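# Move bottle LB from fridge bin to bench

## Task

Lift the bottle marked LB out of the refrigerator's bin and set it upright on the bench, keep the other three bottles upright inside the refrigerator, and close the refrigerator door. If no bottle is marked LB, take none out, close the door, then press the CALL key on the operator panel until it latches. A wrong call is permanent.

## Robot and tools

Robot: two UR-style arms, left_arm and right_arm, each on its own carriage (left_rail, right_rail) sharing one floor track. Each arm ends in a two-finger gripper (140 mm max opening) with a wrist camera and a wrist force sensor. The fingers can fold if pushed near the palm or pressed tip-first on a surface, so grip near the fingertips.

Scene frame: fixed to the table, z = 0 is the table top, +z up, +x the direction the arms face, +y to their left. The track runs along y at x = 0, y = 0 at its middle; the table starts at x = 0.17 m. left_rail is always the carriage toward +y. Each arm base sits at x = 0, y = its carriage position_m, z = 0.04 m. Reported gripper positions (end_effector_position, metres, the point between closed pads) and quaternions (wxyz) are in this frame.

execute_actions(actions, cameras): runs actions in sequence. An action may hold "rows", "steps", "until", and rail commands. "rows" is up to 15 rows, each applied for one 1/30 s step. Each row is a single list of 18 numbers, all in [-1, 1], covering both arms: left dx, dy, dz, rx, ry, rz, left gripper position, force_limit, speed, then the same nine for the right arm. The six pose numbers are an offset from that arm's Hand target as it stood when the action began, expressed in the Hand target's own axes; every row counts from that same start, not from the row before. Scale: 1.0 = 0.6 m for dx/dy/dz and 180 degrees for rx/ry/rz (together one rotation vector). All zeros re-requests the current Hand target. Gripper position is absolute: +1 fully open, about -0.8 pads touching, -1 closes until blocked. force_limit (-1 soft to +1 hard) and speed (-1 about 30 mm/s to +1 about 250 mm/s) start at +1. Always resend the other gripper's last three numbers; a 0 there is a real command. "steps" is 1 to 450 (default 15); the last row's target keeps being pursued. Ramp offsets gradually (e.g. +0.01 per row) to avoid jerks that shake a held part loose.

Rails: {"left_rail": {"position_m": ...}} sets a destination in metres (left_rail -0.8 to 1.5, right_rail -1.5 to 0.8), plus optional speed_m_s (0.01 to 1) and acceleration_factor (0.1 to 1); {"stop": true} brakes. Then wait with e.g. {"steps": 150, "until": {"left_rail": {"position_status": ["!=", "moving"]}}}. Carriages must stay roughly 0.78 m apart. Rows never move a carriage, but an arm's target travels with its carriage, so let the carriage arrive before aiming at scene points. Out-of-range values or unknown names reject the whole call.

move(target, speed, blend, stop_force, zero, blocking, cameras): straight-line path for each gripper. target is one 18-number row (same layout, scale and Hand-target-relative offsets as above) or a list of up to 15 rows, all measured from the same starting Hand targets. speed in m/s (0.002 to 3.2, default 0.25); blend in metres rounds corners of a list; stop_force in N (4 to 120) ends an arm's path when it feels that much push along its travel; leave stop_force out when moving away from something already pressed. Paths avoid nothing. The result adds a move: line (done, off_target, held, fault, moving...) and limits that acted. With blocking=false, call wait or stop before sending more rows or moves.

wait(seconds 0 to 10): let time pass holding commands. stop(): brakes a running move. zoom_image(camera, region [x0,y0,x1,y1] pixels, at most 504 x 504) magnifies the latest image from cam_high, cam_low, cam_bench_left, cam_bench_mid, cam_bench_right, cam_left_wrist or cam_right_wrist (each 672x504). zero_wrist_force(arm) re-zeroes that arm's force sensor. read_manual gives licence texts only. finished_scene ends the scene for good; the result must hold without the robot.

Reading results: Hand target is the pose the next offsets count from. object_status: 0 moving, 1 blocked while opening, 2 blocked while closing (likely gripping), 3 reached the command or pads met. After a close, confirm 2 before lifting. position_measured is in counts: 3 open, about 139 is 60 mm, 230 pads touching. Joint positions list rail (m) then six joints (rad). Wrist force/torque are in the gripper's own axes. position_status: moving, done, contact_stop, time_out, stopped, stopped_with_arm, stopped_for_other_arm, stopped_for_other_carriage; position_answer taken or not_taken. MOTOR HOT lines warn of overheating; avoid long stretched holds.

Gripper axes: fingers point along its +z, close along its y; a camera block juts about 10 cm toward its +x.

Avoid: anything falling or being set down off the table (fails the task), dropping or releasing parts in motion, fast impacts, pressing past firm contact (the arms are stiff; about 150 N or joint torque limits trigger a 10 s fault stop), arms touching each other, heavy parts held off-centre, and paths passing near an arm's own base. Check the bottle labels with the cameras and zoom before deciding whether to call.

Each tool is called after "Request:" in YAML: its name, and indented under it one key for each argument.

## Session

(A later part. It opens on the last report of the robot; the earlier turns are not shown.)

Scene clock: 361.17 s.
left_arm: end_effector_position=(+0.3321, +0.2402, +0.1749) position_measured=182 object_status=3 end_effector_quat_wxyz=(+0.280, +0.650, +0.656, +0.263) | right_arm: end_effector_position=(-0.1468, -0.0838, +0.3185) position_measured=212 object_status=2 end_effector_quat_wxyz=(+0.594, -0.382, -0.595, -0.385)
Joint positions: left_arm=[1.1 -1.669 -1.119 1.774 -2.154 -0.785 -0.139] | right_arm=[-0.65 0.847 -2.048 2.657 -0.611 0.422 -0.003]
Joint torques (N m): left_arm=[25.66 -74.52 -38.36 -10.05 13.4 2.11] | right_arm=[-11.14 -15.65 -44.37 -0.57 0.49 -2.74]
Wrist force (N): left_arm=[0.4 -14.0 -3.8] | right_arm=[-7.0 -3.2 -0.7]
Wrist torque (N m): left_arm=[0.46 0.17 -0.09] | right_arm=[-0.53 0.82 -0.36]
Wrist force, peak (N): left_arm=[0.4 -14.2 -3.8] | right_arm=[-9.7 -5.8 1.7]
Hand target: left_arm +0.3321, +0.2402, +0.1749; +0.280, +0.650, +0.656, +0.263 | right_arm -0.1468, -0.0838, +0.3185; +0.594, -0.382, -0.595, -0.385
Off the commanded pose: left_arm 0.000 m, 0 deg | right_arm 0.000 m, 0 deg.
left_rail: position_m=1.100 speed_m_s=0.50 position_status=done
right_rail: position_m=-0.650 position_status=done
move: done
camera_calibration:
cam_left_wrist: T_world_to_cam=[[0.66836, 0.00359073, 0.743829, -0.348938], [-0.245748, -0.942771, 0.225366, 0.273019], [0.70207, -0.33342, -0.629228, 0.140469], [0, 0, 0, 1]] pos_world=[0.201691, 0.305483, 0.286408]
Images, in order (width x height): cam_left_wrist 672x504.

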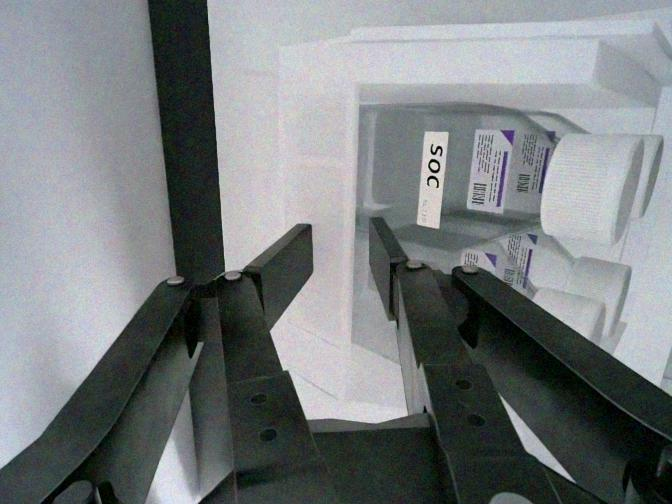

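Request:
move:
  target: [0,-0.118,-0.118,0,0,0,-0.42,-1,0,0,0,0,0,0,0,-1,0.8,-1]
  speed: 0.05
  stop_force: 40
  cameras: ["cam_left_wrist"]

Scene clock: 369.53 s.
left_arm: end_effector_position=(+0.2320, +0.2403, +0.1746) position_measured=182 object_status=3 end_effector_quat_wxyz=(+0.280, +0.650, +0.656, +0.263) | right_arm: end_effector_position=(-0.1468, -0.0838, +0.3185) position_measured=212 object_status=2 end_effector_quat_wxyz=(+0.594, -0.382, -0.595, -0.385)
Joint positions: left_arm=[1.1 -1.787 -1.137 1.772 -2.019 -0.801 -0.303] | right_arm=[-0.65 0.847 -2.048 2.657 -0.611 0.422 -0.003]
Joint torques (N m): left_arm=[-18.74 -98.03 -54.42 -0.29 -1.98 -1.89] | right_arm=[2.83 -12.69 -43.93 -0.73 0.48 -2.73]
Wrist force (N): left_arm=[-0.9 6.0 2.9] | right_arm=[-9.1 -4.3 -0.6]
Wrist torque (N m): left_arm=[0.06 0.37 0.00] | right_arm=[-0.45 0.88 -0.35]
Wrist force, peak (N): left_arm=[0.2 -14.5 -3.6] | right_arm=[-9.0 -4.6 -1.1]
Hand target: left_arm +0.2320, +0.2403, +0.1746; +0.280, +0.650, +0.656, +0.263 | right_arm -0.1468, -0.0838, +0.3185; +0.594, -0.382, -0.595, -0.385
Off the commanded pose: left_arm 0.000 m, 0 deg | right_arm 0.000 m, 0 deg.
left_rail: position_m=1.100 speed_m_s=0.50 position_status=done
right_rail: position_m=-0.650 position_status=done
move: done
camera_calibration:
cam_left_wrist: T_world_to_cam=[[0.66836, 0.00359073, 0.743829, -0.281887], [-0.245748, -0.942771, 0.225366, 0.248559], [0.70207, -0.33342, -0.629228, 0.210654], [0, 0, 0, 1]] pos_world=[0.101591, 0.305583, 0.286208]
Images, in order (width x height): cam_left_wrist 672x504.

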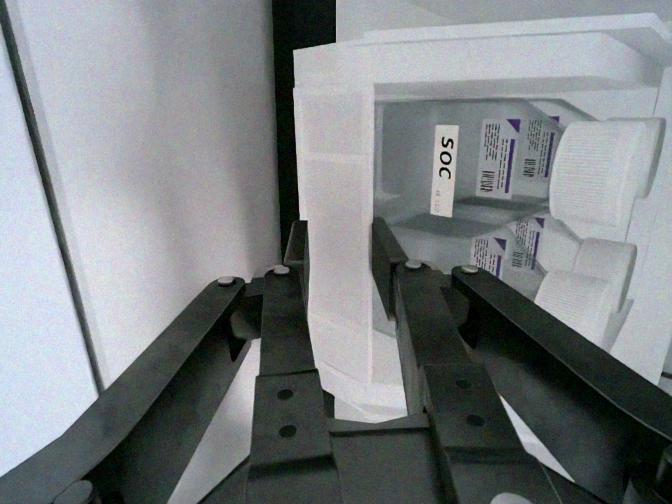

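Request:
move:
  target:
    - [0,0,-0.1,0,0,0,-0.42,-1,0,0,0,0,0,0,0,-1,0.8,-1]
    - [-0.075,0.027,-0.173,-0.195,0.195,0.472,-0.42,-1,0,0,0,0,0,0,0,-1,0.8,-1]
  speed: [0.1,0.4]
  blend: 0.015
  cameras: ["cam_left_wrist"]

Request:
execute_actions:
  actions:
    - {"rows":[[0,0,0,0,0,0,-0.03,-1,0,0,0,0,0,0,0,-1,0.8,-1]],"steps":20}
  cameras: ["cam_left_wrist"]

Request:
zoom_image:
  camera: "cam_left_wrist"
  region: [220, 120, 460, 360]

Scene clock: 381.57 s.
left_arm: end_effector_position=(+0.1698, +0.1975, +0.2605) position_measured=182 object_status=3 end_effector_quat_wxyz=(+0.009, +0.707, +0.009, +0.707) | right_arm: end_effector_position=(-0.1468, -0.0838, +0.3185) position_measured=212 object_status=2 end_effector_quat_wxyz=(+0.594, -0.382, -0.595, -0.385)
Joint positions: left_arm=[1.1 -1.949 -0.834 1.375 -0.54 -0.377 -0.027] | right_arm=[-0.65 0.847 -2.048 2.657 -0.611 0.422 -0.003]
Joint torques (N m): left_arm=[-14.37 -85.38 -51.26 5.46 2.5 -2.32] | right_arm=[10.06 -8.87 -43.52 -0.76 0.57 -2.73]
Wrist force (N): left_arm=[3.3 -1.9 3.7] | right_arm=[-8.1 -3.6 -0.8]
Wrist torque (N m): left_arm=[-0.18 0.20 -0.04] | right_arm=[-0.57 0.68 -0.35]
Wrist force, peak (N): left_arm=[-1.0 6.3 5.1] | right_arm=[-9.2 -4.8 -0.8]
Hand target: left_arm +0.1698, +0.1975, +0.2605; +0.009, +0.707, +0.009, +0.707 | right_arm -0.1468, -0.0838, +0.3185; +0.594, -0.382, -0.595, -0.385
Off the commanded pose: left_arm 0.000 m, 0 deg | right_arm 0.000 m, 0 deg.
left_rail: position_m=1.100 speed_m_s=0.50 position_status=done
right_rail: position_m=-0.650 position_status=done
move: done
camera_calibration:
cam_left_wrist: T_world_to_cam=[[-0.0515823, -0.998614, 0.0104617, 0.207197], [-0.314893, 0.00632237, -0.949106, 0.303826], [0.947725, -0.0522514, -0.314782, 0.114875], [0, 0, 0, 1]] pos_world=[-0.00250917, 0.210991, 0.322356]
Images, in order (width x height): cam_left_wrist 672x504.

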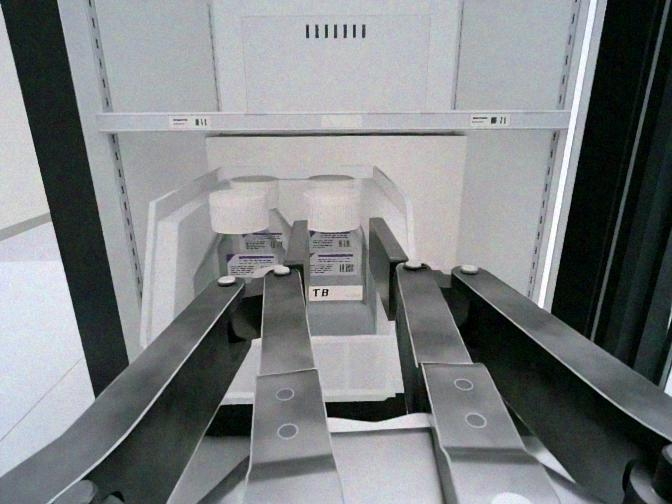

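Scene clock: 382.43 s.
left_arm: end_effector_position=(+0.1698, +0.1975, +0.2605) position_measured=132 object_status=3 end_effector_quat_wxyz=(+0.009, +0.707, +0.009, +0.707) | right_arm: end_effector_position=(-0.1468, -0.0838, +0.3185) position_measured=212 object_status=2 end_effector_quat_wxyz=(+0.594, -0.382, -0.595, -0.385)
Joint positions: left_arm=[1.1 -1.949 -0.834 1.375 -0.539 -0.377 -0.027] | right_arm=[-0.65 0.847 -2.048 2.657 -0.611 0.422 -0.003]
Joint torques (N m): left_arm=[-12.01 -86.08 -50.54 5.43 2 -2.23] | right_arm=[9.77 -8.48 -43.48 -0.87 0.57 -2.67]
Wrist force (N): left_arm=[3.2 -1.6 3.5] | right_arm=[-8.7 -3.5 -0.6]
Wrist torque (N m): left_arm=[-0.10 0.24 -0.05] | right_arm=[-0.56 0.80 -0.36]
Wrist force, peak (N): left_arm=[3.5 -1.9 4.0] | right_arm=[-9.0 -3.5 -0.7]
Hand target: left_arm +0.1698, +0.1975, +0.2605; +0.009, +0.707, +0.009, +0.707 | right_arm -0.1468, -0.0838, +0.3185; +0.594, -0.382, -0.595, -0.385
Off the commanded pose: left_arm 0.000 m, 0 deg | right_arm 0.000 m, 0 deg.
left_rail: position_m=1.100 speed_m_s=0.50 position_status=done
right_rail: position_m=-0.650 position_status=done
camera_calibration:
cam_left_wrist: T_world_to_cam=[[-0.051523, -0.998618, 0.0103294, 0.207242], [-0.31471, 0.00641936, -0.949166, 0.303731], [0.947789, -0.0521546, -0.314606, 0.114766], [0, 0, 0, 1]] pos_world=[-0.00250899, 0.210991, 0.322257]
Images, in order (width x height): cam_left_wrist 672x504.

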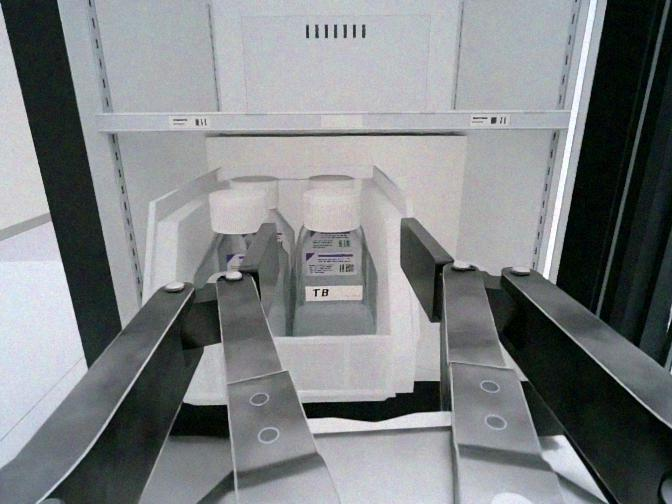

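Scaled by 2.100 from the camera's 672x504 image, which has a finer 960x720 frame.

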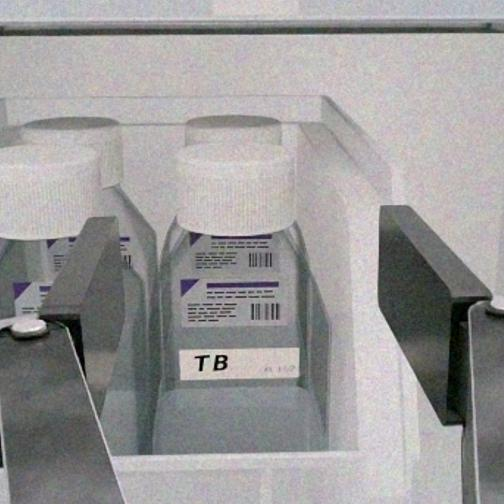

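Request:
move:
  target: "[0,0,0.02,0,0,0,-0.13,-1,0,0,0,0,0,0,0,-1,0.8,-1],[-0.004,-0.006,0.14,0,0,0,-0.13,-1,0,0,0,0,0,0,0,-1,0.8,-1]]"
  speed: 0.1


Request:
move:
  target:
    - [0,0,0,0,0,0,-0.13,-1,0,0,0,0,0,0,0,-1,0.8,-1]
    - [-0.004,-0.005,0.14,0,0,0,-0.13,-1,0,0,0,0,0,0,0,-1,0.8,-1]
  speed: 0.1
  cameras: ["cam_left_wrist"]

Scene clock: 393.47 s.
left_arm: end_effector_position=(+0.2536, +0.2004, +0.2581) position_measured=145 object_status=3 end_effector_quat_wxyz=(+0.009, +0.707, +0.009, +0.707) | right_arm: end_effector_position=(-0.1468, -0.0838, +0.3185) position_measured=212 object_status=2 end_effector_quat_wxyz=(+0.594, -0.382, -0.595, -0.385)
Joint positions: left_arm=[1.1 -1.861 -0.853 1.414 -0.559 -0.29 -0.028] | right_arm=[-0.65 0.847 -2.048 2.657 -0.611 0.422 -0.003]
Joint torques (N m): left_arm=[16.57 -116.24 -31.81 -1.66 2.2 1.16] | right_arm=[7.77 -4.65 -43.06 -0.81 0.52 -2.75]
Wrist force (N): left_arm=[3.3 -1.8 3.8] | right_arm=[-8.4 -3.2 -0.6]
Wrist torque (N m): left_arm=[-0.15 0.26 -0.02] | right_arm=[-0.48 0.75 -0.35]
Wrist force, peak (N): left_arm=[3.1 -1.8 4.7] | right_arm=[-9.1 -3.8 -0.6]
Hand target: left_arm +0.2538, +0.2004, +0.2581; +0.009, +0.707, +0.009, +0.707 | right_arm -0.1468, -0.0838, +0.3185; +0.594, -0.382, -0.595, -0.385
Off the commanded pose: left_arm 0.000 m, 0 deg | right_arm 0.000 m, 0 deg.
left_rail: position_m=1.100 speed_m_s=0.50 position_status=done
right_rail: position_m=-0.650 position_status=done
move: done
camera_calibration:
cam_left_wrist: T_world_to_cam=[[-0.0514909, -0.998619, 0.010424, 0.214442], [-0.314713, 0.00631953, -0.949166, 0.327797], [0.947789, -0.052154, -0.314604, 0.0348316], [0, 0, 0, 1]] pos_world=[0.0811909, 0.213891, 0.319856]
Images, in order (width x height): cam_left_wrist 672x504.

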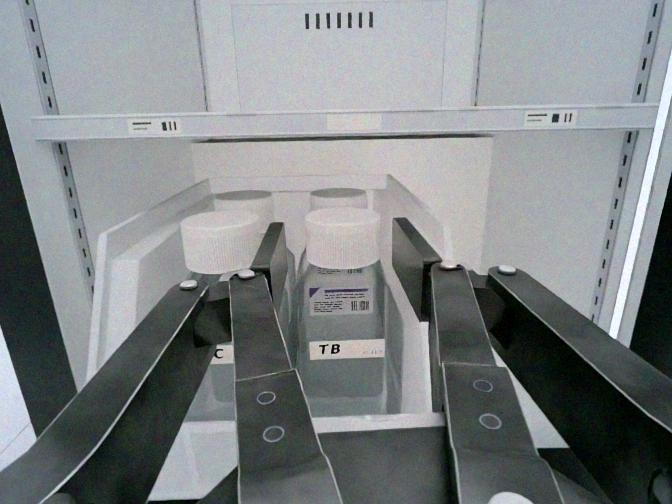

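Request:
move:
  target: [0,0.003,0.095,0,0,0,-0.08,-1,0,0,0,0,0,0,0,-1,0.8,-1]
  speed: 0.06
  stop_force: 8
  cameras: ["cam_left_wrist"]

Scene clock: 405.30 s.
left_arm: end_effector_position=(+0.3108, +0.1986, +0.2582) position_measured=139 object_status=3 end_effector_quat_wxyz=(+0.009, +0.707, +0.009, +0.707) | right_arm: end_effector_position=(-0.1468, -0.0838, +0.3185) position_measured=212 object_status=2 end_effector_quat_wxyz=(+0.594, -0.382, -0.595, -0.385)
Joint positions: left_arm=[1.1 -1.798 -0.855 1.419 -0.561 -0.227 -0.029] | right_arm=[-0.65 0.847 -2.048 2.657 -0.611 0.422 -0.003]
Joint torques (N m): left_arm=[13.18 -85.8 -50.62 2.01 2.72 -2.38] | right_arm=[4.23 -0.62 -43.42 -0.8 0.29 -2.54]
Wrist force (N): left_arm=[3.1 -1.9 3.8] | right_arm=[-8.7 -3.4 -1.3]
Wrist torque (N m): left_arm=[-0.15 0.32 -0.01] | right_arm=[-0.53 0.80 -0.36]
Wrist force, peak (N): left_arm=[3.2 -1.9 4.6] | right_arm=[-9.2 -3.8 -0.9]
Hand target: left_arm +0.3108, +0.1986, +0.2581; +0.009, +0.707, +0.009, +0.707 | right_arm -0.1468, -0.0838, +0.3185; +0.594, -0.382, -0.595, -0.385
Off the commanded pose: left_arm 0.000 m, 0 deg | right_arm 0.000 m, 0 deg.
left_rail: position_m=1.100 speed_m_s=0.50 position_status=done
right_rail: position_m=-0.650 position_status=done
move: done
camera_calibration:
cam_left_wrist: T_world_to_cam=[[-0.0514909, -0.998619, 0.010424, 0.215594], [-0.314713, 0.00631953, -0.949166, 0.345936], [0.947789, -0.052154, -0.314604, -0.0195392], [0, 0, 0, 1]] pos_world=[0.138491, 0.212091, 0.319956]
Images, in order (width x height): cam_left_wrist 672x504.

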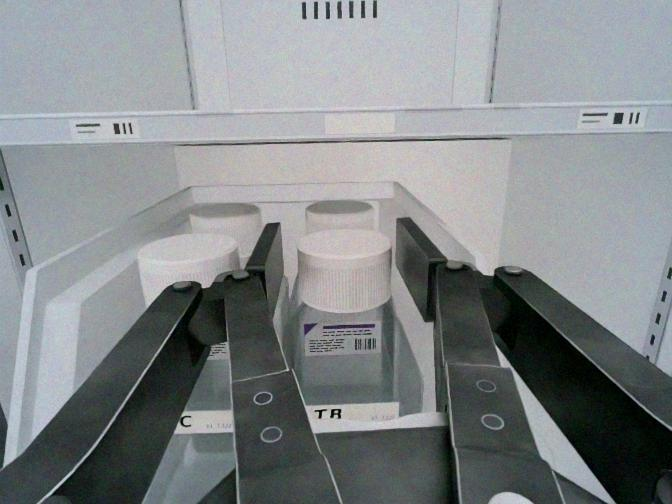

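Request:
move:
  target: [-0.012,0.003,-0.011,0,0,0,-0.08,-1,0,0,0,0,0,0,0,-1,0.8,-1]
  speed: 0.06

Request:
execute_actions:
  actions:
    - {"rows":[[0,0,0,0,0,0,-1,0.2,-1,0,0,0,0,0,0,-1,0.8,-1]],"steps":60}
  cameras: ["cam_left_wrist"]

Scene clock: 412.93 s.
left_arm: end_effector_position=(+0.3044, +0.1967, +0.2511) position_measured=139 object_status=3 end_effector_quat_wxyz=(+0.009, +0.707, +0.009, +0.707) | right_arm: end_effector_position=(-0.1468, -0.0838, +0.3185) position_measured=212 object_status=2 end_effector_quat_wxyz=(+0.594, -0.382, -0.595, -0.385)
Joint positions: left_arm=[1.1 -1.805 -0.846 1.416 -0.568 -0.233 -0.029] | right_arm=[-0.65 0.847 -2.048 2.657 -0.611 0.422 -0.003]
Joint torques (N m): left_arm=[-15.69 -85.22 -51.85 -1.95 -2.41 0.6] | right_arm=[1.46 2.33 -42.77 -0.94 0.56 -2.51]
Wrist force (N): left_arm=[3.0 -2.0 3.7] | right_arm=[-8.9 -3.2 -0.9]
Wrist torque (N m): left_arm=[-0.17 0.34 -0.01] | right_arm=[-0.50 0.85 -0.35]
Wrist force, peak (N): left_arm=[3.4 -1.7 4.4] | right_arm=[-9.2 -3.3 -1.4]
Hand target: left_arm +0.3042, +0.1966, +0.2510; +0.009, +0.707, +0.009, +0.707 | right_arm -0.1468, -0.0838, +0.3185; +0.594, -0.382, -0.595, -0.385
Off the commanded pose: left_arm 0.000 m, 0 deg | right_arm 0.000 m, 0 deg.
left_rail: position_m=1.100 speed_m_s=0.50 position_status=done
right_rail: position_m=-0.650 position_status=done
move: done

Scene clock: 415.13 s.
left_arm: end_effector_position=(+0.3042, +0.1966, +0.2510) position_measured=161 object_status=2 end_effector_quat_wxyz=(+0.009, +0.707, +0.009, +0.707) | right_arm: end_effector_position=(-0.1468, -0.0838, +0.3185) position_measured=212 object_status=2 end_effector_quat_wxyz=(+0.594, -0.382, -0.595, -0.385)
Joint positions: left_arm=[1.1 -1.805 -0.846 1.416 -0.568 -0.233 -0.029] | right_arm=[-0.65 0.847 -2.048 2.657 -0.611 0.422 -0.003]
Joint torques (N m): left_arm=[-10.96 -104.57 -45.87 2.05 -1.87 0.65] | right_arm=[2.72 2.23 -42.59 -0.78 0.29 -2.59]
Wrist force (N): left_arm=[2.4 -2.0 2.8] | right_arm=[-8.5 -3.4 -1.0]
Wrist torque (N m): left_arm=[-0.13 0.24 0.09] | right_arm=[-0.55 0.79 -0.36]
Wrist force, peak (N): left_arm=[3.4 -3.0 3.7] | right_arm=[-9.1 -3.2 -0.9]
Hand target: left_arm +0.3042, +0.1966, +0.2510; +0.009, +0.707, +0.009, +0.707 | right_arm -0.1468, -0.0838, +0.3185; +0.594, -0.382, -0.595, -0.385
Off the commanded pose: left_arm 0.000 m, 0 deg | right_arm 0.000 m, 0 deg.
left_rail: position_m=1.100 speed_m_s=0.50 position_status=done
right_rail: position_m=-0.650 position_status=done
camera_calibration:
cam_left_wrist: T_world_to_cam=[[-0.051523, -0.998618, 0.0103294, 0.213366], [-0.31471, 0.00641936, -0.949166, 0.337017], [0.947789, -0.0521546, -0.314606, -0.0156526], [0, 0, 0, 1]] pos_world=[0.131891, 0.210091, 0.312757]
Images, in order (width x height): cam_left_wrist 672x504.

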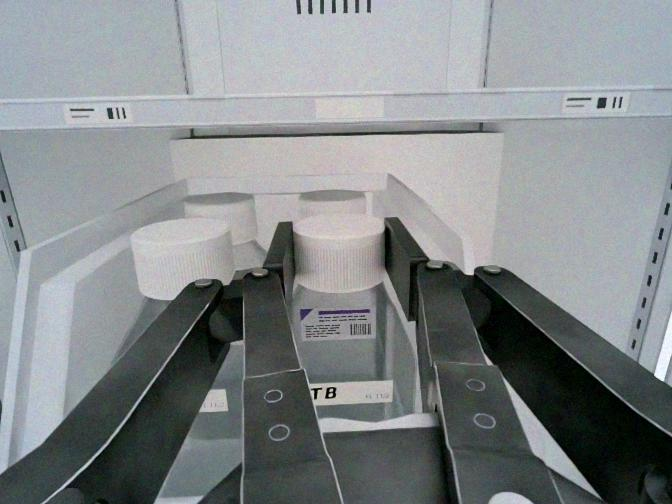

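Request:
move:
  target:
    - [0.033,0,0,0,0,0,-1,0.2,-1,0,0,0,0,0,0,-1,0.8,-1]
    - [0.042,0,-0.075,0,0,0,-1,0.2,-1,0,0,0,0,0,0,-1,0.8,-1]
    - [0.217,0,-0.09,0,0,0,-1,0.2,-1,0,0,0,0,0,0,-1,0.8,-1]
  speed: [0.06,0.06,0.1]
  cameras: ["cam_left_wrist"]

Request:
zoom_image:
  camera: "cam_left_wrist"
  region: [150, 250, 450, 500]

Scene clock: 422.50 s.
left_arm: end_effector_position=(+0.2502, +0.2000, +0.3810) position_measured=161 object_status=2 end_effector_quat_wxyz=(+0.009, +0.707, +0.009, +0.707) | right_arm: end_effector_position=(-0.1468, -0.0838, +0.3185) position_measured=212 object_status=2 end_effector_quat_wxyz=(+0.594, -0.382, -0.595, -0.385)
Joint positions: left_arm=[1.1 -1.865 -0.945 1.334 -0.387 -0.293 -0.028] | right_arm=[-0.65 0.847 -2.048 2.657 -0.611 0.422 -0.003]
Joint torques (N m): left_arm=[-15.99 -115.93 -56.38 5.76 -2.38 -1.11] | right_arm=[-0.49 2.21 -42.61 -0.91 0.47 -2.58]
Wrist force (N): left_arm=[-0.2 -2.1 3.1] | right_arm=[-8.3 -3.5 -1.1]
Wrist torque (N m): left_arm=[-0.15 0.07 0.04] | right_arm=[-0.56 0.82 -0.36]
Wrist force, peak (N): left_arm=[4.4 -3.5 5.8] | right_arm=[-9.2 -3.4 -0.9]
Hand target: left_arm +0.2502, +0.2000, +0.3811; +0.009, +0.707, +0.009, +0.707 | right_arm -0.1468, -0.0838, +0.3185; +0.594, -0.382, -0.595, -0.385
Off the commanded pose: left_arm 0.000 m, 0 deg | right_arm 0.000 m, 0 deg.
left_rail: position_m=1.100 speed_m_s=0.50 position_status=done
right_rail: position_m=-0.650 position_status=done
move: done
camera_calibration:
cam_left_wrist: T_world_to_cam=[[-0.051522, -0.998618, 0.0103304, 0.212629], [-0.314799, 0.00642298, -0.949136, 0.443449], [0.947759, -0.0521534, -0.314695, 0.0767723], [0, 0, 0, 1]] pos_world=[0.0777908, 0.213491, 0.442857]
Images, in order (width x height): cam_left_wrist 672x504.

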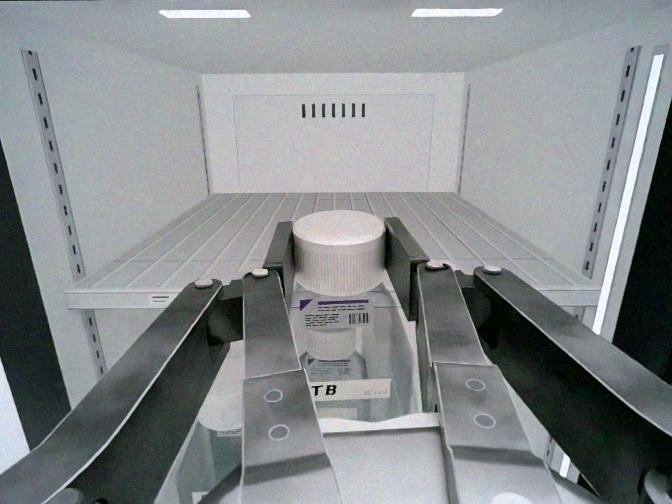

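Scaled by 1.680 from the camera's 672x504 image, which has a finer 960x720 frame.

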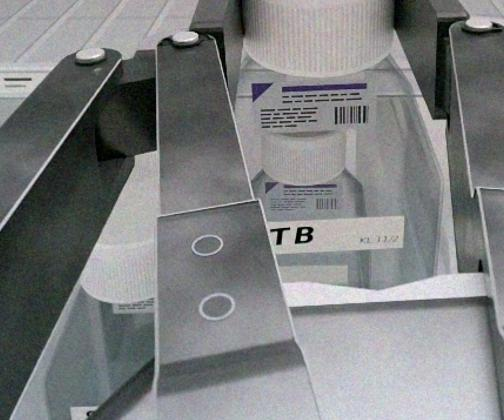

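Request:
move:
  target: [0.005,-0.06,0,0,0,0,-1,0.2,-1,0,0,0,0,0,0,-1,0.8,-1]
  speed: 0.12
  cameras: ["cam_left_wrist"]

Request:
zoom_image:
  camera: "cam_left_wrist"
  region: [270, 330, 430, 440]

Scene clock: 427.37 s.
left_arm: end_effector_position=(+0.2502, +0.2360, +0.3832) position_measured=161 object_status=2 end_effector_quat_wxyz=(+0.009, +0.707, +0.009, +0.707) | right_arm: end_effector_position=(-0.1468, -0.0838, +0.3185) position_measured=212 object_status=2 end_effector_quat_wxyz=(+0.594, -0.382, -0.595, -0.385)
Joint positions: left_arm=[1.1 -1.877 -1.002 1.425 -0.42 -0.306 -0.028] | right_arm=[-0.65 0.847 -2.048 2.657 -0.611 0.422 -0.003]
Joint torques (N m): left_arm=[-12.59 -112.32 -34.55 -1.05 -4.61 1] | right_arm=[-1.56 1.81 -42.67 -1.04 0.39 -2.6]
Wrist force (N): left_arm=[0.9 0.8 3.4] | right_arm=[-8.4 -3.5 -0.7]
Wrist torque (N m): left_arm=[-0.45 0.19 -0.46] | right_arm=[-0.47 0.81 -0.35]
Wrist force, peak (N): left_arm=[-0.6 -2.3 3.6] | right_arm=[-9.1 -3.9 -1.2]
Hand target: left_arm +0.2502, +0.2361, +0.3832; +0.009, +0.707, +0.009, +0.707 | right_arm -0.1468, -0.0838, +0.3185; +0.594, -0.382, -0.595, -0.385
Off the commanded pose: left_arm 0.000 m, 0 deg | right_arm 0.000 m, 0 deg.
left_rail: position_m=1.100 speed_m_s=0.50 position_status=done
right_rail: position_m=-0.650 position_status=done
move: done
camera_calibration:
cam_left_wrist: T_world_to_cam=[[-0.0514888, -0.998619, 0.0104184, 0.248516], [-0.314683, 0.00632249, -0.949176, 0.445244], [0.947799, -0.0521504, -0.314574, 0.0792525], [0, 0, 0, 1]] pos_world=[0.0777909, 0.249491, 0.444956]
Images, in order (width x height): cam_left_wrist 672x504.

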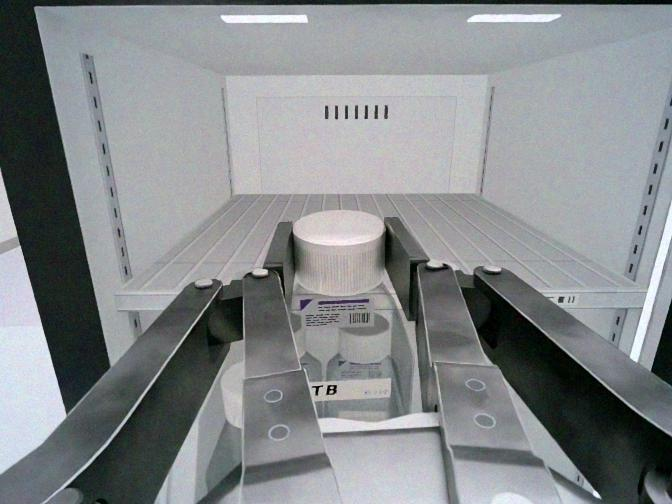

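Scaled by 3.150 from the camera's 672x504 image, which has a finer 960x720 frame.

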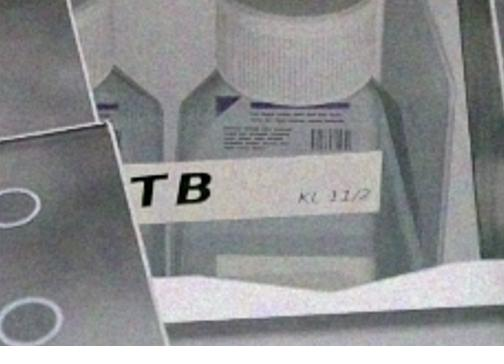

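Request:
move:
  target: [-0.011,0,0,0,0,0,-1,0.2,-1,0,0,0,0,0,0,-1,0.8,-1]
  speed: 0.1
  cameras: ["cam_left_wrist"]

Request:
zoom_image:
  camera: "cam_left_wrist"
  region: [300, 370, 400, 440]

Scene clock: 437.23 s.
left_arm: end_effector_position=(+0.2501, +0.2359, +0.3767) position_measured=161 object_status=2 end_effector_quat_wxyz=(+0.009, +0.707, +0.009, +0.707) | right_arm: end_effector_position=(-0.1468, -0.0838, +0.3185) position_measured=212 object_status=2 end_effector_quat_wxyz=(+0.594, -0.382, -0.595, -0.385)
Joint positions: left_arm=[1.1 -1.877 -0.998 1.43 -0.43 -0.306 -0.028] | right_arm=[-0.65 0.847 -2.048 2.657 -0.611 0.422 -0.003]
Joint torques (N m): left_arm=[2.99 -77.06 -33.72 -0.67 -1.58 0.57] | right_arm=[-4.07 2.64 -42.87 -1.12 0.51 -2.73]
Wrist force (N): left_arm=[2.9 1.7 2.9] | right_arm=[-8.9 -3.6 -1.0]
Wrist torque (N m): left_arm=[-0.29 0.23 -0.43] | right_arm=[-0.49 0.87 -0.36]
Wrist force, peak (N): left_arm=[4.7 2.7 2.8] | right_arm=[-9.1 -3.9 -1.0]
Hand target: left_arm +0.2502, +0.2359, +0.3766; +0.009, +0.707, +0.009, +0.707 | right_arm -0.1468, -0.0838, +0.3185; +0.594, -0.382, -0.595, -0.385
Off the commanded pose: left_arm 0.000 m, 0 deg | right_arm 0.000 m, 0 deg.
left_rail: position_m=1.100 speed_m_s=0.50 position_status=done
right_rail: position_m=-0.650 position_status=done
move: done
camera_calibration:
cam_left_wrist: T_world_to_cam=[[-0.0515855, -0.998614, 0.010456, 0.248473], [-0.314713, 0.00631888, -0.949166, 0.439169], [0.947784, -0.0522538, -0.314603, 0.0772732], [0, 0, 0, 1]] pos_world=[0.0777912, 0.249391, 0.438556]
Images, in order (width x height): cam_left_wrist 672x504.

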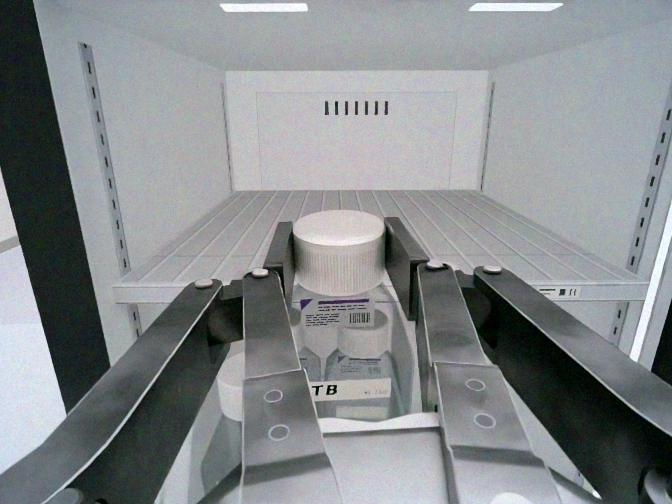

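Scaled by 5.040 from the camera's 672x504 image, which has a finer 960x720 frame.

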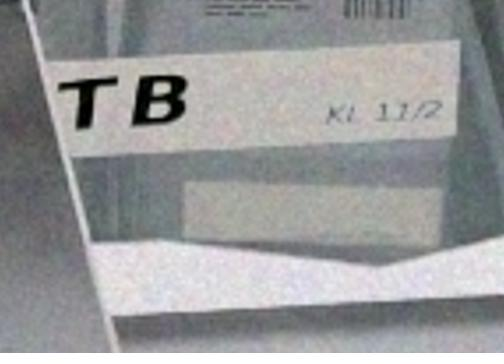

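Request:
move:
  target:
    - [0,0.24,-0.05,0,0,0,-1,0.2,-1,0,0,0,0,0,0,-1,0.8,-1]
    - [-0.192,0.24,-0.05,0,0,0,-1,0.2,-1,0,0,0,0,0,0,-1,0.8,-1]
  speed: 0.15
  cameras: ["cam_left_wrist"]

Scene clock: 456.30 s.
left_arm: end_effector_position=(+0.2200, +0.0898, +0.3118) position_measured=161 object_status=2 end_effector_quat_wxyz=(+0.011, +0.707, +0.010, +0.707) | right_arm: end_effector_position=(-0.1468, -0.0838, +0.3185) position_measured=212 object_status=2 end_effector_quat_wxyz=(+0.594, -0.382, -0.595, -0.385)
Joint positions: left_arm=[1.1 -1.862 -0.712 1.051 -0.334 -0.291 -0.034] | right_arm=[-0.65 0.847 -2.048 2.657 -0.611 0.422 -0.003]
Joint torques (N m): left_arm=[-0.86 -110.2 -46.45 1.07 -0.3 -0.01] | right_arm=[-9.51 0.32 -42.45 -5.2 0.45 -3.15]
Wrist force (N): left_arm=[26.2 -4.6 -0.5] | right_arm=[-14.4 -5.1 -0.2]
Wrist torque (N m): left_arm=[-0.02 0.47 0.59] | right_arm=[-0.56 0.64 -0.24]
Wrist force, peak (N): left_arm=[142.9 2.3 -9.5] | right_arm=[-35.3 -3.1 -0.9]
Hand target: left_arm +0.2200, +0.0898, +0.3118; +0.011, +0.707, +0.010, +0.707 (not the last commanded pose) | right_arm -0.1468, -0.0838, +0.3185; +0.594, -0.382, -0.595, -0.385
Tool commands: left_gripper/position=-1.0 left_gripper/force_limit=+0.2 left_gripper/speed=-1.0 right_gripper/position=-1.0 right_gripper/force_limit=+0.8 right_gripper/speed=-1.0
Off the commanded pose: left_arm 0.047 m, 0 deg | right_arm 0.000 m, 0 deg.
FORCE FAULT: contact force on the left arm reached its limit, and that arm stopped for 10 seconds. The contact can be on any part of that arm, not only on its tool. That arm's remaining commands of this call were not run. That arm's target is now where it stood when the stop ended, not its last command. That arm accepts commands again.
left_rail: position_m=1.100 speed_m_s=0.50 position_status=done
right_rail: position_m=-0.650 position_status=done
move: fault (left_arm); path passed 1 of 2 targets
camera_calibration:
cam_left_wrist: T_world_to_cam=[[-0.0511361, -0.998594, 0.0139588, 0.100553], [-0.314152, 0.00281642, -0.949368, 0.369258], [0.947994, -0.0529322, -0.313855, 0.0776949], [0, 0, 0, 1]] pos_world=[0.0474908, 0.103484, 0.373543]
Images, in order (width x height): cam_left_wrist 672x504.

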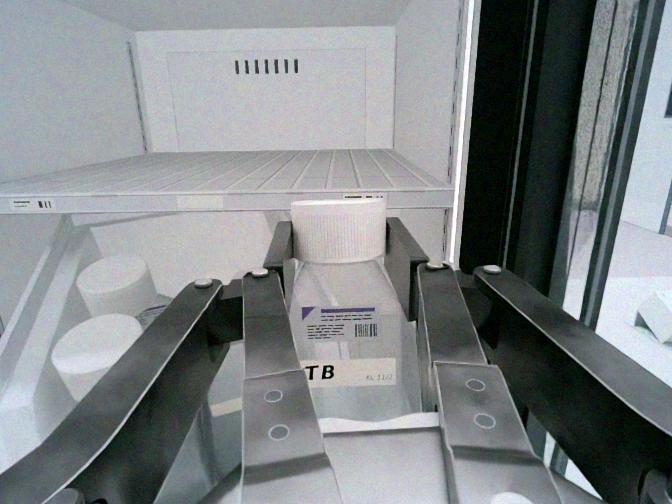

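Request:
move:
  target:
    - [0.067,0,0,0,0,0,-1,0.2,-1,0,0,0,0,0,0,-1,0.8,-1]
    - [0.067,0.035,0.018,-0.111,0,0,-1,0.2,-1,0,0,0,0,0,0,-1,0.8,-1]
  speed: 0.15
  cameras: ["cam_left_wrist","cam_right_wrist"]

Scene clock: 469.33 s.
left_arm: end_effector_position=(+0.2307, +0.0701, +0.3528) position_measured=161 object_status=2 end_effector_quat_wxyz=(+0.132, +0.699, -0.113, +0.694) | right_arm: end_effector_position=(-0.1468, -0.0838, +0.3185) position_measured=212 object_status=2 end_effector_quat_wxyz=(+0.594, -0.382, -0.595, -0.385)
Joint positions: left_arm=[1.1 -1.859 -0.898 1.306 -0.369 0.059 -0.066] | right_arm=[-0.65 0.847 -2.048 2.657 -0.611 0.422 -0.003]
Joint torques (N m): left_arm=[13.95 -121.81 -37.58 -3.29 2.52 1.99] | right_arm=[-13.27 -1.45 -42.87 0.3 0.65 -2.66]
Wrist force (N): left_arm=[-4.4 2.0 3.1] | right_arm=[-9.1 -3.7 -0.8]
Wrist torque (N m): left_arm=[0.73 1.16 -0.16] | right_arm=[-0.46 0.65 -0.20]
Wrist force, peak (N): left_arm=[26.4 -4.6 -0.2] | right_arm=[-14.6 -5.0 -0.6]
Hand target: left_arm +0.2307, +0.0700, +0.3527; +0.133, +0.694, -0.113, +0.699 | right_arm -0.1468, -0.0838, +0.3185; +0.594, -0.382, -0.595, -0.385
Off the commanded pose: left_arm 0.000 m, 1 deg | right_arm 0.000 m, 0 deg.
left_rail: position_m=1.100 speed_m_s=0.50 position_status=done
right_rail: position_m=-0.650 position_status=done
move: done
camera_calibration:
cam_left_wrist: T_world_to_cam=[[-0.387781, -0.92167, 0.0122882, 0.153597], [-0.296978, 0.112307, -0.948257, 0.399468], [0.8726, -0.371365, -0.317266, 0.120211], [0, 0, 0, 1]] pos_world=[0.0732991, 0.141345, 0.41505]
cam_right_wrist: T_world_to_cam=[[0.925866, 0.377819, -0.00506193, 0.173116], [0.127222, -0.324322, -0.937352, 0.282562], [-0.355791, 0.867218, -0.348346, 0.314333], [0, 0, 0, 1]] pos_world=[-0.084393, -0.24636, 0.375233]
Images, in order (width x height): cam_left_wrist 672x504, cam_right_wrist 672x504.

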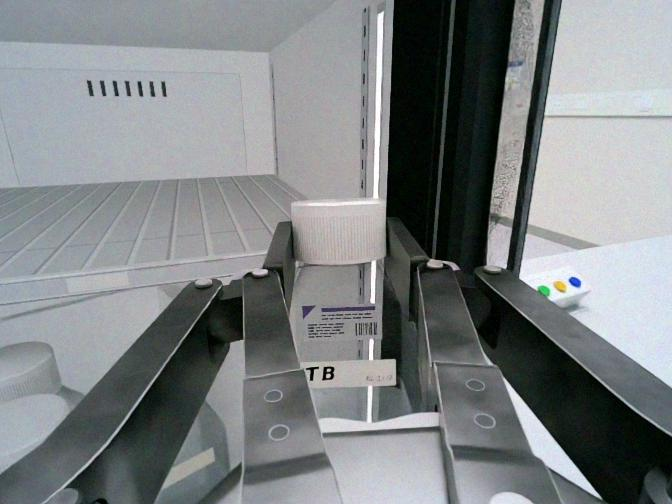

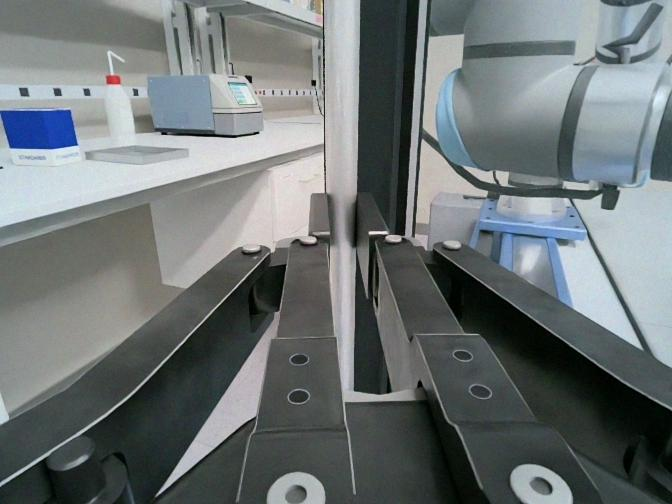

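Request:
zoom_image:
  camera: "cam_left_wrist"
  region: [0, 320, 260, 504]

Scaled by 1.938 from the camera's 672x504 image, which has a finer 960x720 frame.

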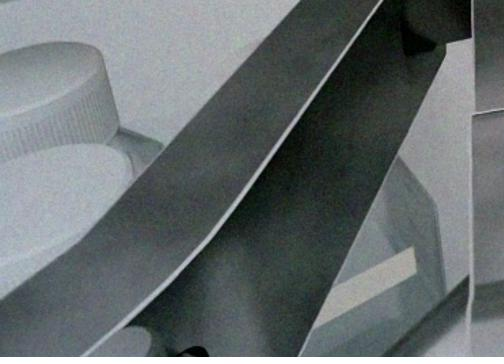

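Request:
move:
  target: [-0.151,0,0,0,0,0,-1,0.2,-1,0,0,0,0,0,0,-1,0.8,-1]
  speed: 0.06
  stop_force: 12
  cameras: ["cam_left_wrist"]

Scene clock: 477.90 s.
left_arm: end_effector_position=(+0.2307, +0.0694, +0.3277) position_measured=161 object_status=2 end_effector_quat_wxyz=(+0.132, +0.699, -0.113, +0.694) | right_arm: end_effector_position=(-0.1468, -0.0838, +0.3185) position_measured=212 object_status=2 end_effector_quat_wxyz=(+0.594, -0.382, -0.595, -0.385)
Joint positions: left_arm=[1.1 -1.859 -0.881 1.325 -0.412 0.059 -0.059] | right_arm=[-0.65 0.847 -2.048 2.657 -0.611 0.422 -0.003]
Joint torques (N m): left_arm=[-8.24 -90.9 -55.59 2.22 -1.99 -0.99] | right_arm=[-11.04 -1.38 -42.28 -1.74 0.55 -1.29]
Wrist force (N): left_arm=[0.6 1.9 5.3] | right_arm=[-10.4 -3.4 -1.2]
Wrist torque (N m): left_arm=[0.85 1.54 0.13] | right_arm=[-0.46 0.78 -0.20]
Wrist force, peak (N): left_arm=[18.1 4.6 0.5] | right_arm=[-13.1 -3.1 -1.2]
Hand target: left_arm +0.2307, +0.0694, +0.3277; +0.132, +0.699, -0.113, +0.694 (not the last commanded pose) | right_arm -0.1468, -0.0838, +0.3185; +0.594, -0.382, -0.595, -0.385
Off the commanded pose: left_arm 0.066 m, 1 deg | right_arm 0.000 m, 0 deg.
left_rail: position_m=1.100 speed_m_s=0.50 position_status=done
right_rail: position_m=-0.650 position_status=done
move: contact (left_arm)
camera_calibration:
cam_left_wrist: T_world_to_cam=[[-0.387964, -0.921592, 0.0122882, 0.153394], [-0.296603, 0.112216, -0.948385, 0.375799], [0.872645, -0.371584, -0.316883, 0.111814], [0, 0, 0, 1]] pos_world=[0.0734006, 0.140745, 0.38995]
Images, in order (width x height): cam_left_wrist 672x504.

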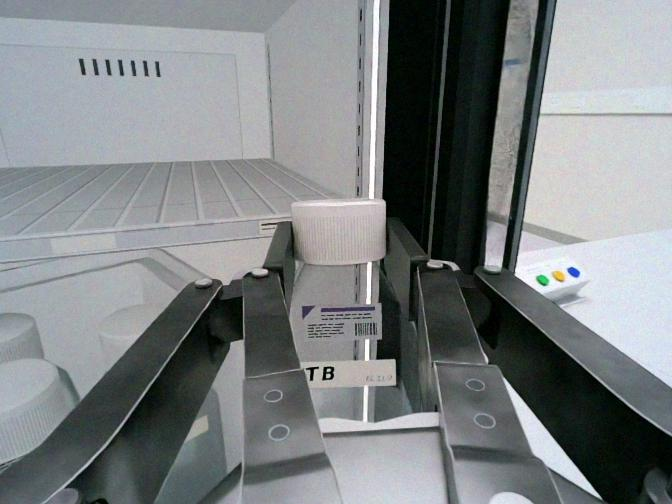

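Request:
move:
  target:
    - [0.067,-0.016,-0.201,0,0,0,-1,0.2,-1,0,0,0,0,0,0,-1,0.8,-1]
    - [0.025,-0.736,-0.463,-0.111,0,0,-1,0.2,-1,0,0,0,0,0,0,-1,0.8,-1]
    - [-0.15,-0.998,-0.133,-0.139,0.05,-0.011,-1,0.2,-1,0,0,0,0,0,0,-1,0.8,-1]
  speed: 0.25
  blend: 0.03
  cameras: ["cam_left_wrist","cam_bench_left"]

Scene clock: 522.67 s.
left_arm: end_effector_position=(+0.3590, +0.6604, +0.2230) position_measured=161 object_status=2 end_effector_quat_wxyz=(+0.290, +0.620, -0.248, +0.685) | right_arm: end_effector_position=(-0.1468, -0.0838, +0.3185) position_measured=212 object_status=2 end_effector_quat_wxyz=(+0.594, -0.382, -0.595, -0.385)
Joint positions: left_arm=[1.1 -1.88 -1.745 2.894 -1.383 0.483 0.188] | right_arm=[-0.65 0.847 -2.048 2.657 -0.611 0.422 -0.003]
Joint torques (N m): left_arm=[-14.07 -24.64 -34.03 0.36 -1.88 -2.49] | right_arm=[7.47 -2.63 -40.63 -4.16 0.31 0.24]
Wrist force (N): left_arm=[-4.0 2.6 3.0] | right_arm=[-9.3 -3.2 -1.2]
Wrist torque (N m): left_arm=[0.95 1.02 -0.05] | right_arm=[-0.55 0.68 -0.20]
Wrist force, peak (N): left_arm=[-3.0 7.2 6.0] | right_arm=[-10.8 -3.8 -0.8]
Hand target: left_arm +0.3590, +0.6604, +0.2230; +0.290, +0.620, -0.248, +0.685 (not the last commanded pose) | right_arm -0.1468, -0.0838, +0.3185; +0.594, -0.382, -0.595, -0.385
Off the commanded pose: left_arm 0.004 m, 4 deg | right_arm 0.000 m, 0 deg.
left_rail: position_m=1.100 speed_m_s=0.50 position_status=done
right_rail: position_m=-0.650 position_status=done
move: held (left_arm; a check stopped the path); limits=held
pose unreachable (left arm): on one or more control steps of this call, first in action 0 (counted from 0), this arm could not follow its commanded pose, so it was not sent that pose on those steps. It may still have moved: this result reports where it is.
cause: moving toward the commanded pose would bring two parts of the arm too close to each other (joints 3 (shoulder lift) and 4 (elbow) lie between them).
camera_calibration:
cam_left_wrist: T_world_to_cam=[[-0.739313, -0.673362, -0.000510448, 0.714152], [-0.141809, 0.156439, -0.977454, 0.169923], [0.658261, -0.722572, -0.211146, 0.471431], [0, 0, 0, 1]] pos_world=[0.241753, 0.794943, 0.265997]
Images, in order (width x height): cam_bench_left 672x504, cam_left_wrist 672x504.

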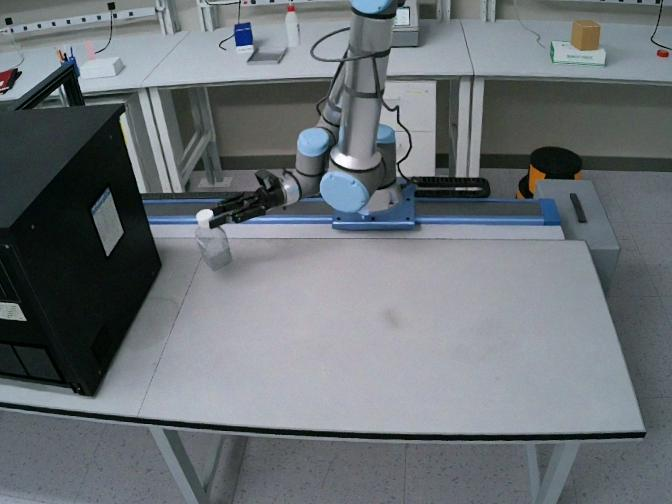

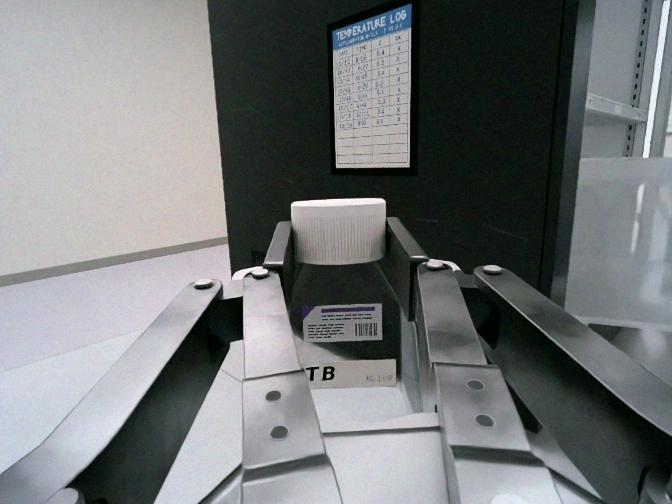

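Request:
execute_actions:
  actions:
    - {"left_rail":{"position_m":1.4},"steps":150,"until":{"left_rail":{"position_status":["!=","moving"]}}}

Request:
move:
  target: [-0.116,0.139,0.225,0,0,0,-1,0.2,-1,0,0,0,0,0,0,-1,0.8,-1]
  speed: 0.2

Request:
move:
  target: [-0.06,0,0,0,0,0,-1,0.2,-1,0,0,0,0,0,0,-1,0.8,-1]
  speed: 0.03
  stop_force: 6
  cameras: ["cam_left_wrist","cam_bench_left"]

Scene clock: 529.13 s.
left_arm: end_effector_position=(+0.3590, +0.9604, +0.2230) position_measured=161 object_status=2 end_effector_quat_wxyz=(+0.290, +0.620, -0.248, +0.685) | right_arm: end_effector_position=(-0.1468, -0.0838, +0.3185) position_measured=212 object_status=2 end_effector_quat_wxyz=(+0.594, -0.382, -0.595, -0.385)
Joint positions: left_arm=[1.4 -1.88 -1.746 2.894 -1.382 0.483 0.188] | right_arm=[-0.65 0.847 -2.048 2.657 -0.611 0.422 -0.003]
Joint torques (N m): left_arm=[7.08 0 -34.23 -2.67 1 -2.21] | right_arm=[12.35 -1.6 -40.35 -4.32 0.38 1.08]
Wrist force (N): left_arm=[-4.0 2.3 3.2] | right_arm=[-9.6 -3.4 -1.2]
Wrist torque (N m): left_arm=[0.87 1.00 -0.04] | right_arm=[-0.60 0.76 -0.21]
Wrist force, peak (N): left_arm=[-4.1 7.4 7.2] | right_arm=[-10.2 -3.3 -1.1]
Hand target: left_arm +0.3590, +0.9604, +0.2230; +0.290, +0.620, -0.248, +0.685 (not the last commanded pose) | right_arm -0.1468, -0.0838, +0.3185; +0.594, -0.382, -0.595, -0.385
Tool commands: left_gripper/position=-1.0 left_gripper/force_limit=+0.2 left_gripper/speed=-1.0 right_gripper/position=-1.0 right_gripper/force_limit=+0.8 right_gripper/speed=-1.0
Off the commanded pose: left_arm 0.004 m, 4 deg | right_arm 0.000 m, 0 deg.
left_rail: position_m=1.400 speed_m_s=0.50 position_status=done
right_rail: position_m=-0.650 position_status=done

Scene clock: 530.70 s.
left_arm: end_effector_position=(+0.3998, +0.8006, +0.1702) position_measured=161 object_status=2 end_effector_quat_wxyz=(+0.290, +0.620, -0.248, +0.685) | right_arm: end_effector_position=(-0.1468, -0.0838, +0.3185) position_measured=212 object_status=2 end_effector_quat_wxyz=(+0.594, -0.382, -0.595, -0.385)
Joint positions: left_arm=[1.4 -1.612 -1.259 2.57 -1.47 0.746 0.097] | right_arm=[-0.65 0.847 -2.048 2.657 -0.611 0.422 -0.003]
Joint torques (N m): left_arm=[12.26 -29.3 -26.07 -0.09 3.33 -2.12] | right_arm=[11.67 -1.87 -40.2 -4.22 0.54 1.18]
Wrist force (N): left_arm=[-4.5 2.4 3.2] | right_arm=[-9.6 -2.9 -1.0]
Wrist torque (N m): left_arm=[0.89 1.13 0.00] | right_arm=[-0.47 0.75 -0.21]
Wrist force, peak (N): left_arm=[-4.9 4.1 5.0] | right_arm=[-10.0 -3.4 -1.3]
Hand target: left_arm +0.3999, +0.8005, +0.1701; +0.290, +0.620, -0.248, +0.685 | right_arm -0.1468, -0.0838, +0.3185; +0.594, -0.382, -0.595, -0.385
Off the commanded pose: left_arm 0.000 m, 0 deg | right_arm 0.000 m, 0 deg.
left_rail: position_m=1.400 speed_m_s=0.50 position_status=done
right_rail: position_m=-0.650 position_status=done
move: done

Scene clock: 532.40 s.
left_arm: end_effector_position=(+0.4007, +0.7994, +0.1570) position_measured=161 object_status=2 end_effector_quat_wxyz=(+0.290, +0.620, -0.248, +0.685) | right_arm: end_effector_position=(-0.1468, -0.0838, +0.3185) position_measured=212 object_status=2 end_effector_quat_wxyz=(+0.594, -0.382, -0.595, -0.385)
Joint positions: left_arm=[1.4 -1.61 -1.22 2.568 -1.507 0.748 0.096] | right_arm=[-0.65 0.847 -2.048 2.657 -0.611 0.422 -0.003]
Joint torques (N m): left_arm=[-13 -64.03 -6.02 -0.12 -2.31 0.63] | right_arm=[11.24 -3.32 -39.39 -4.12 0.37 1.52]
Wrist force (N): left_arm=[-3.9 3.0 3.0] | right_arm=[-9.9 -3.1 -1.3]
Wrist torque (N m): left_arm=[1.01 1.00 -0.01] | right_arm=[-0.52 0.81 -0.21]
Wrist force, peak (N): left_arm=[13.4 3.0 2.6] | right_arm=[-10.0 -3.2 -1.2]
Hand target: left_arm +0.4007, +0.7994, +0.1570; +0.290, +0.620, -0.248, +0.685 (not the last commanded pose) | right_arm -0.1468, -0.0838, +0.3185; +0.594, -0.382, -0.595, -0.385
Off the commanded pose: left_arm 0.023 m, 0 deg | right_arm 0.000 m, 0 deg.
left_rail: position_m=1.400 speed_m_s=0.50 position_status=done
right_rail: position_m=-0.650 position_status=done
move: contact (left_arm)
camera_calibration:
cam_left_wrist: T_world_to_cam=[[-0.739324, -0.67335, -0.00055523, 0.838471], [-0.142116, 0.156846, -0.977345, 0.0893475], [0.658182, -0.722495, -0.211653, 0.530624], [0, 0, 0, 1]] pos_world=[0.283352, 0.933944, 0.200097]
Images, in order (width x height): cam_bench_left 672x504, cam_left_wrist 672x504.

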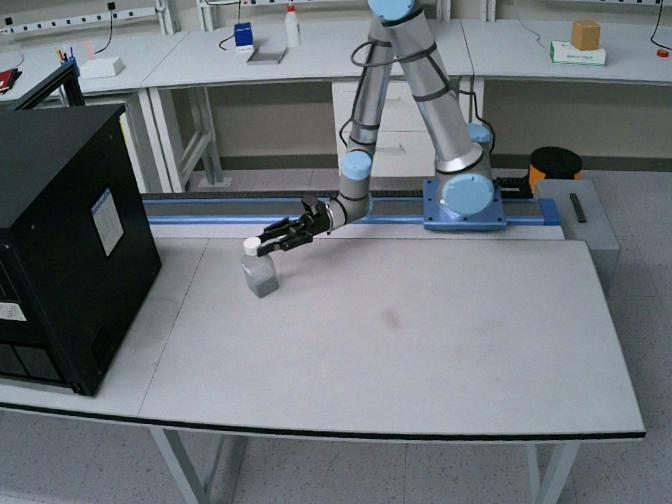

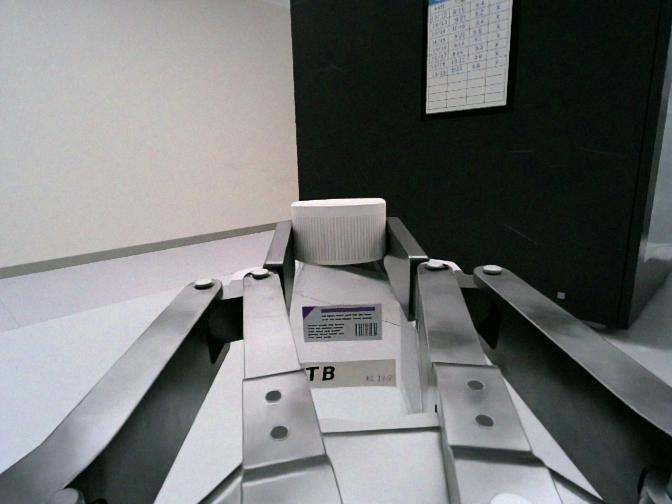

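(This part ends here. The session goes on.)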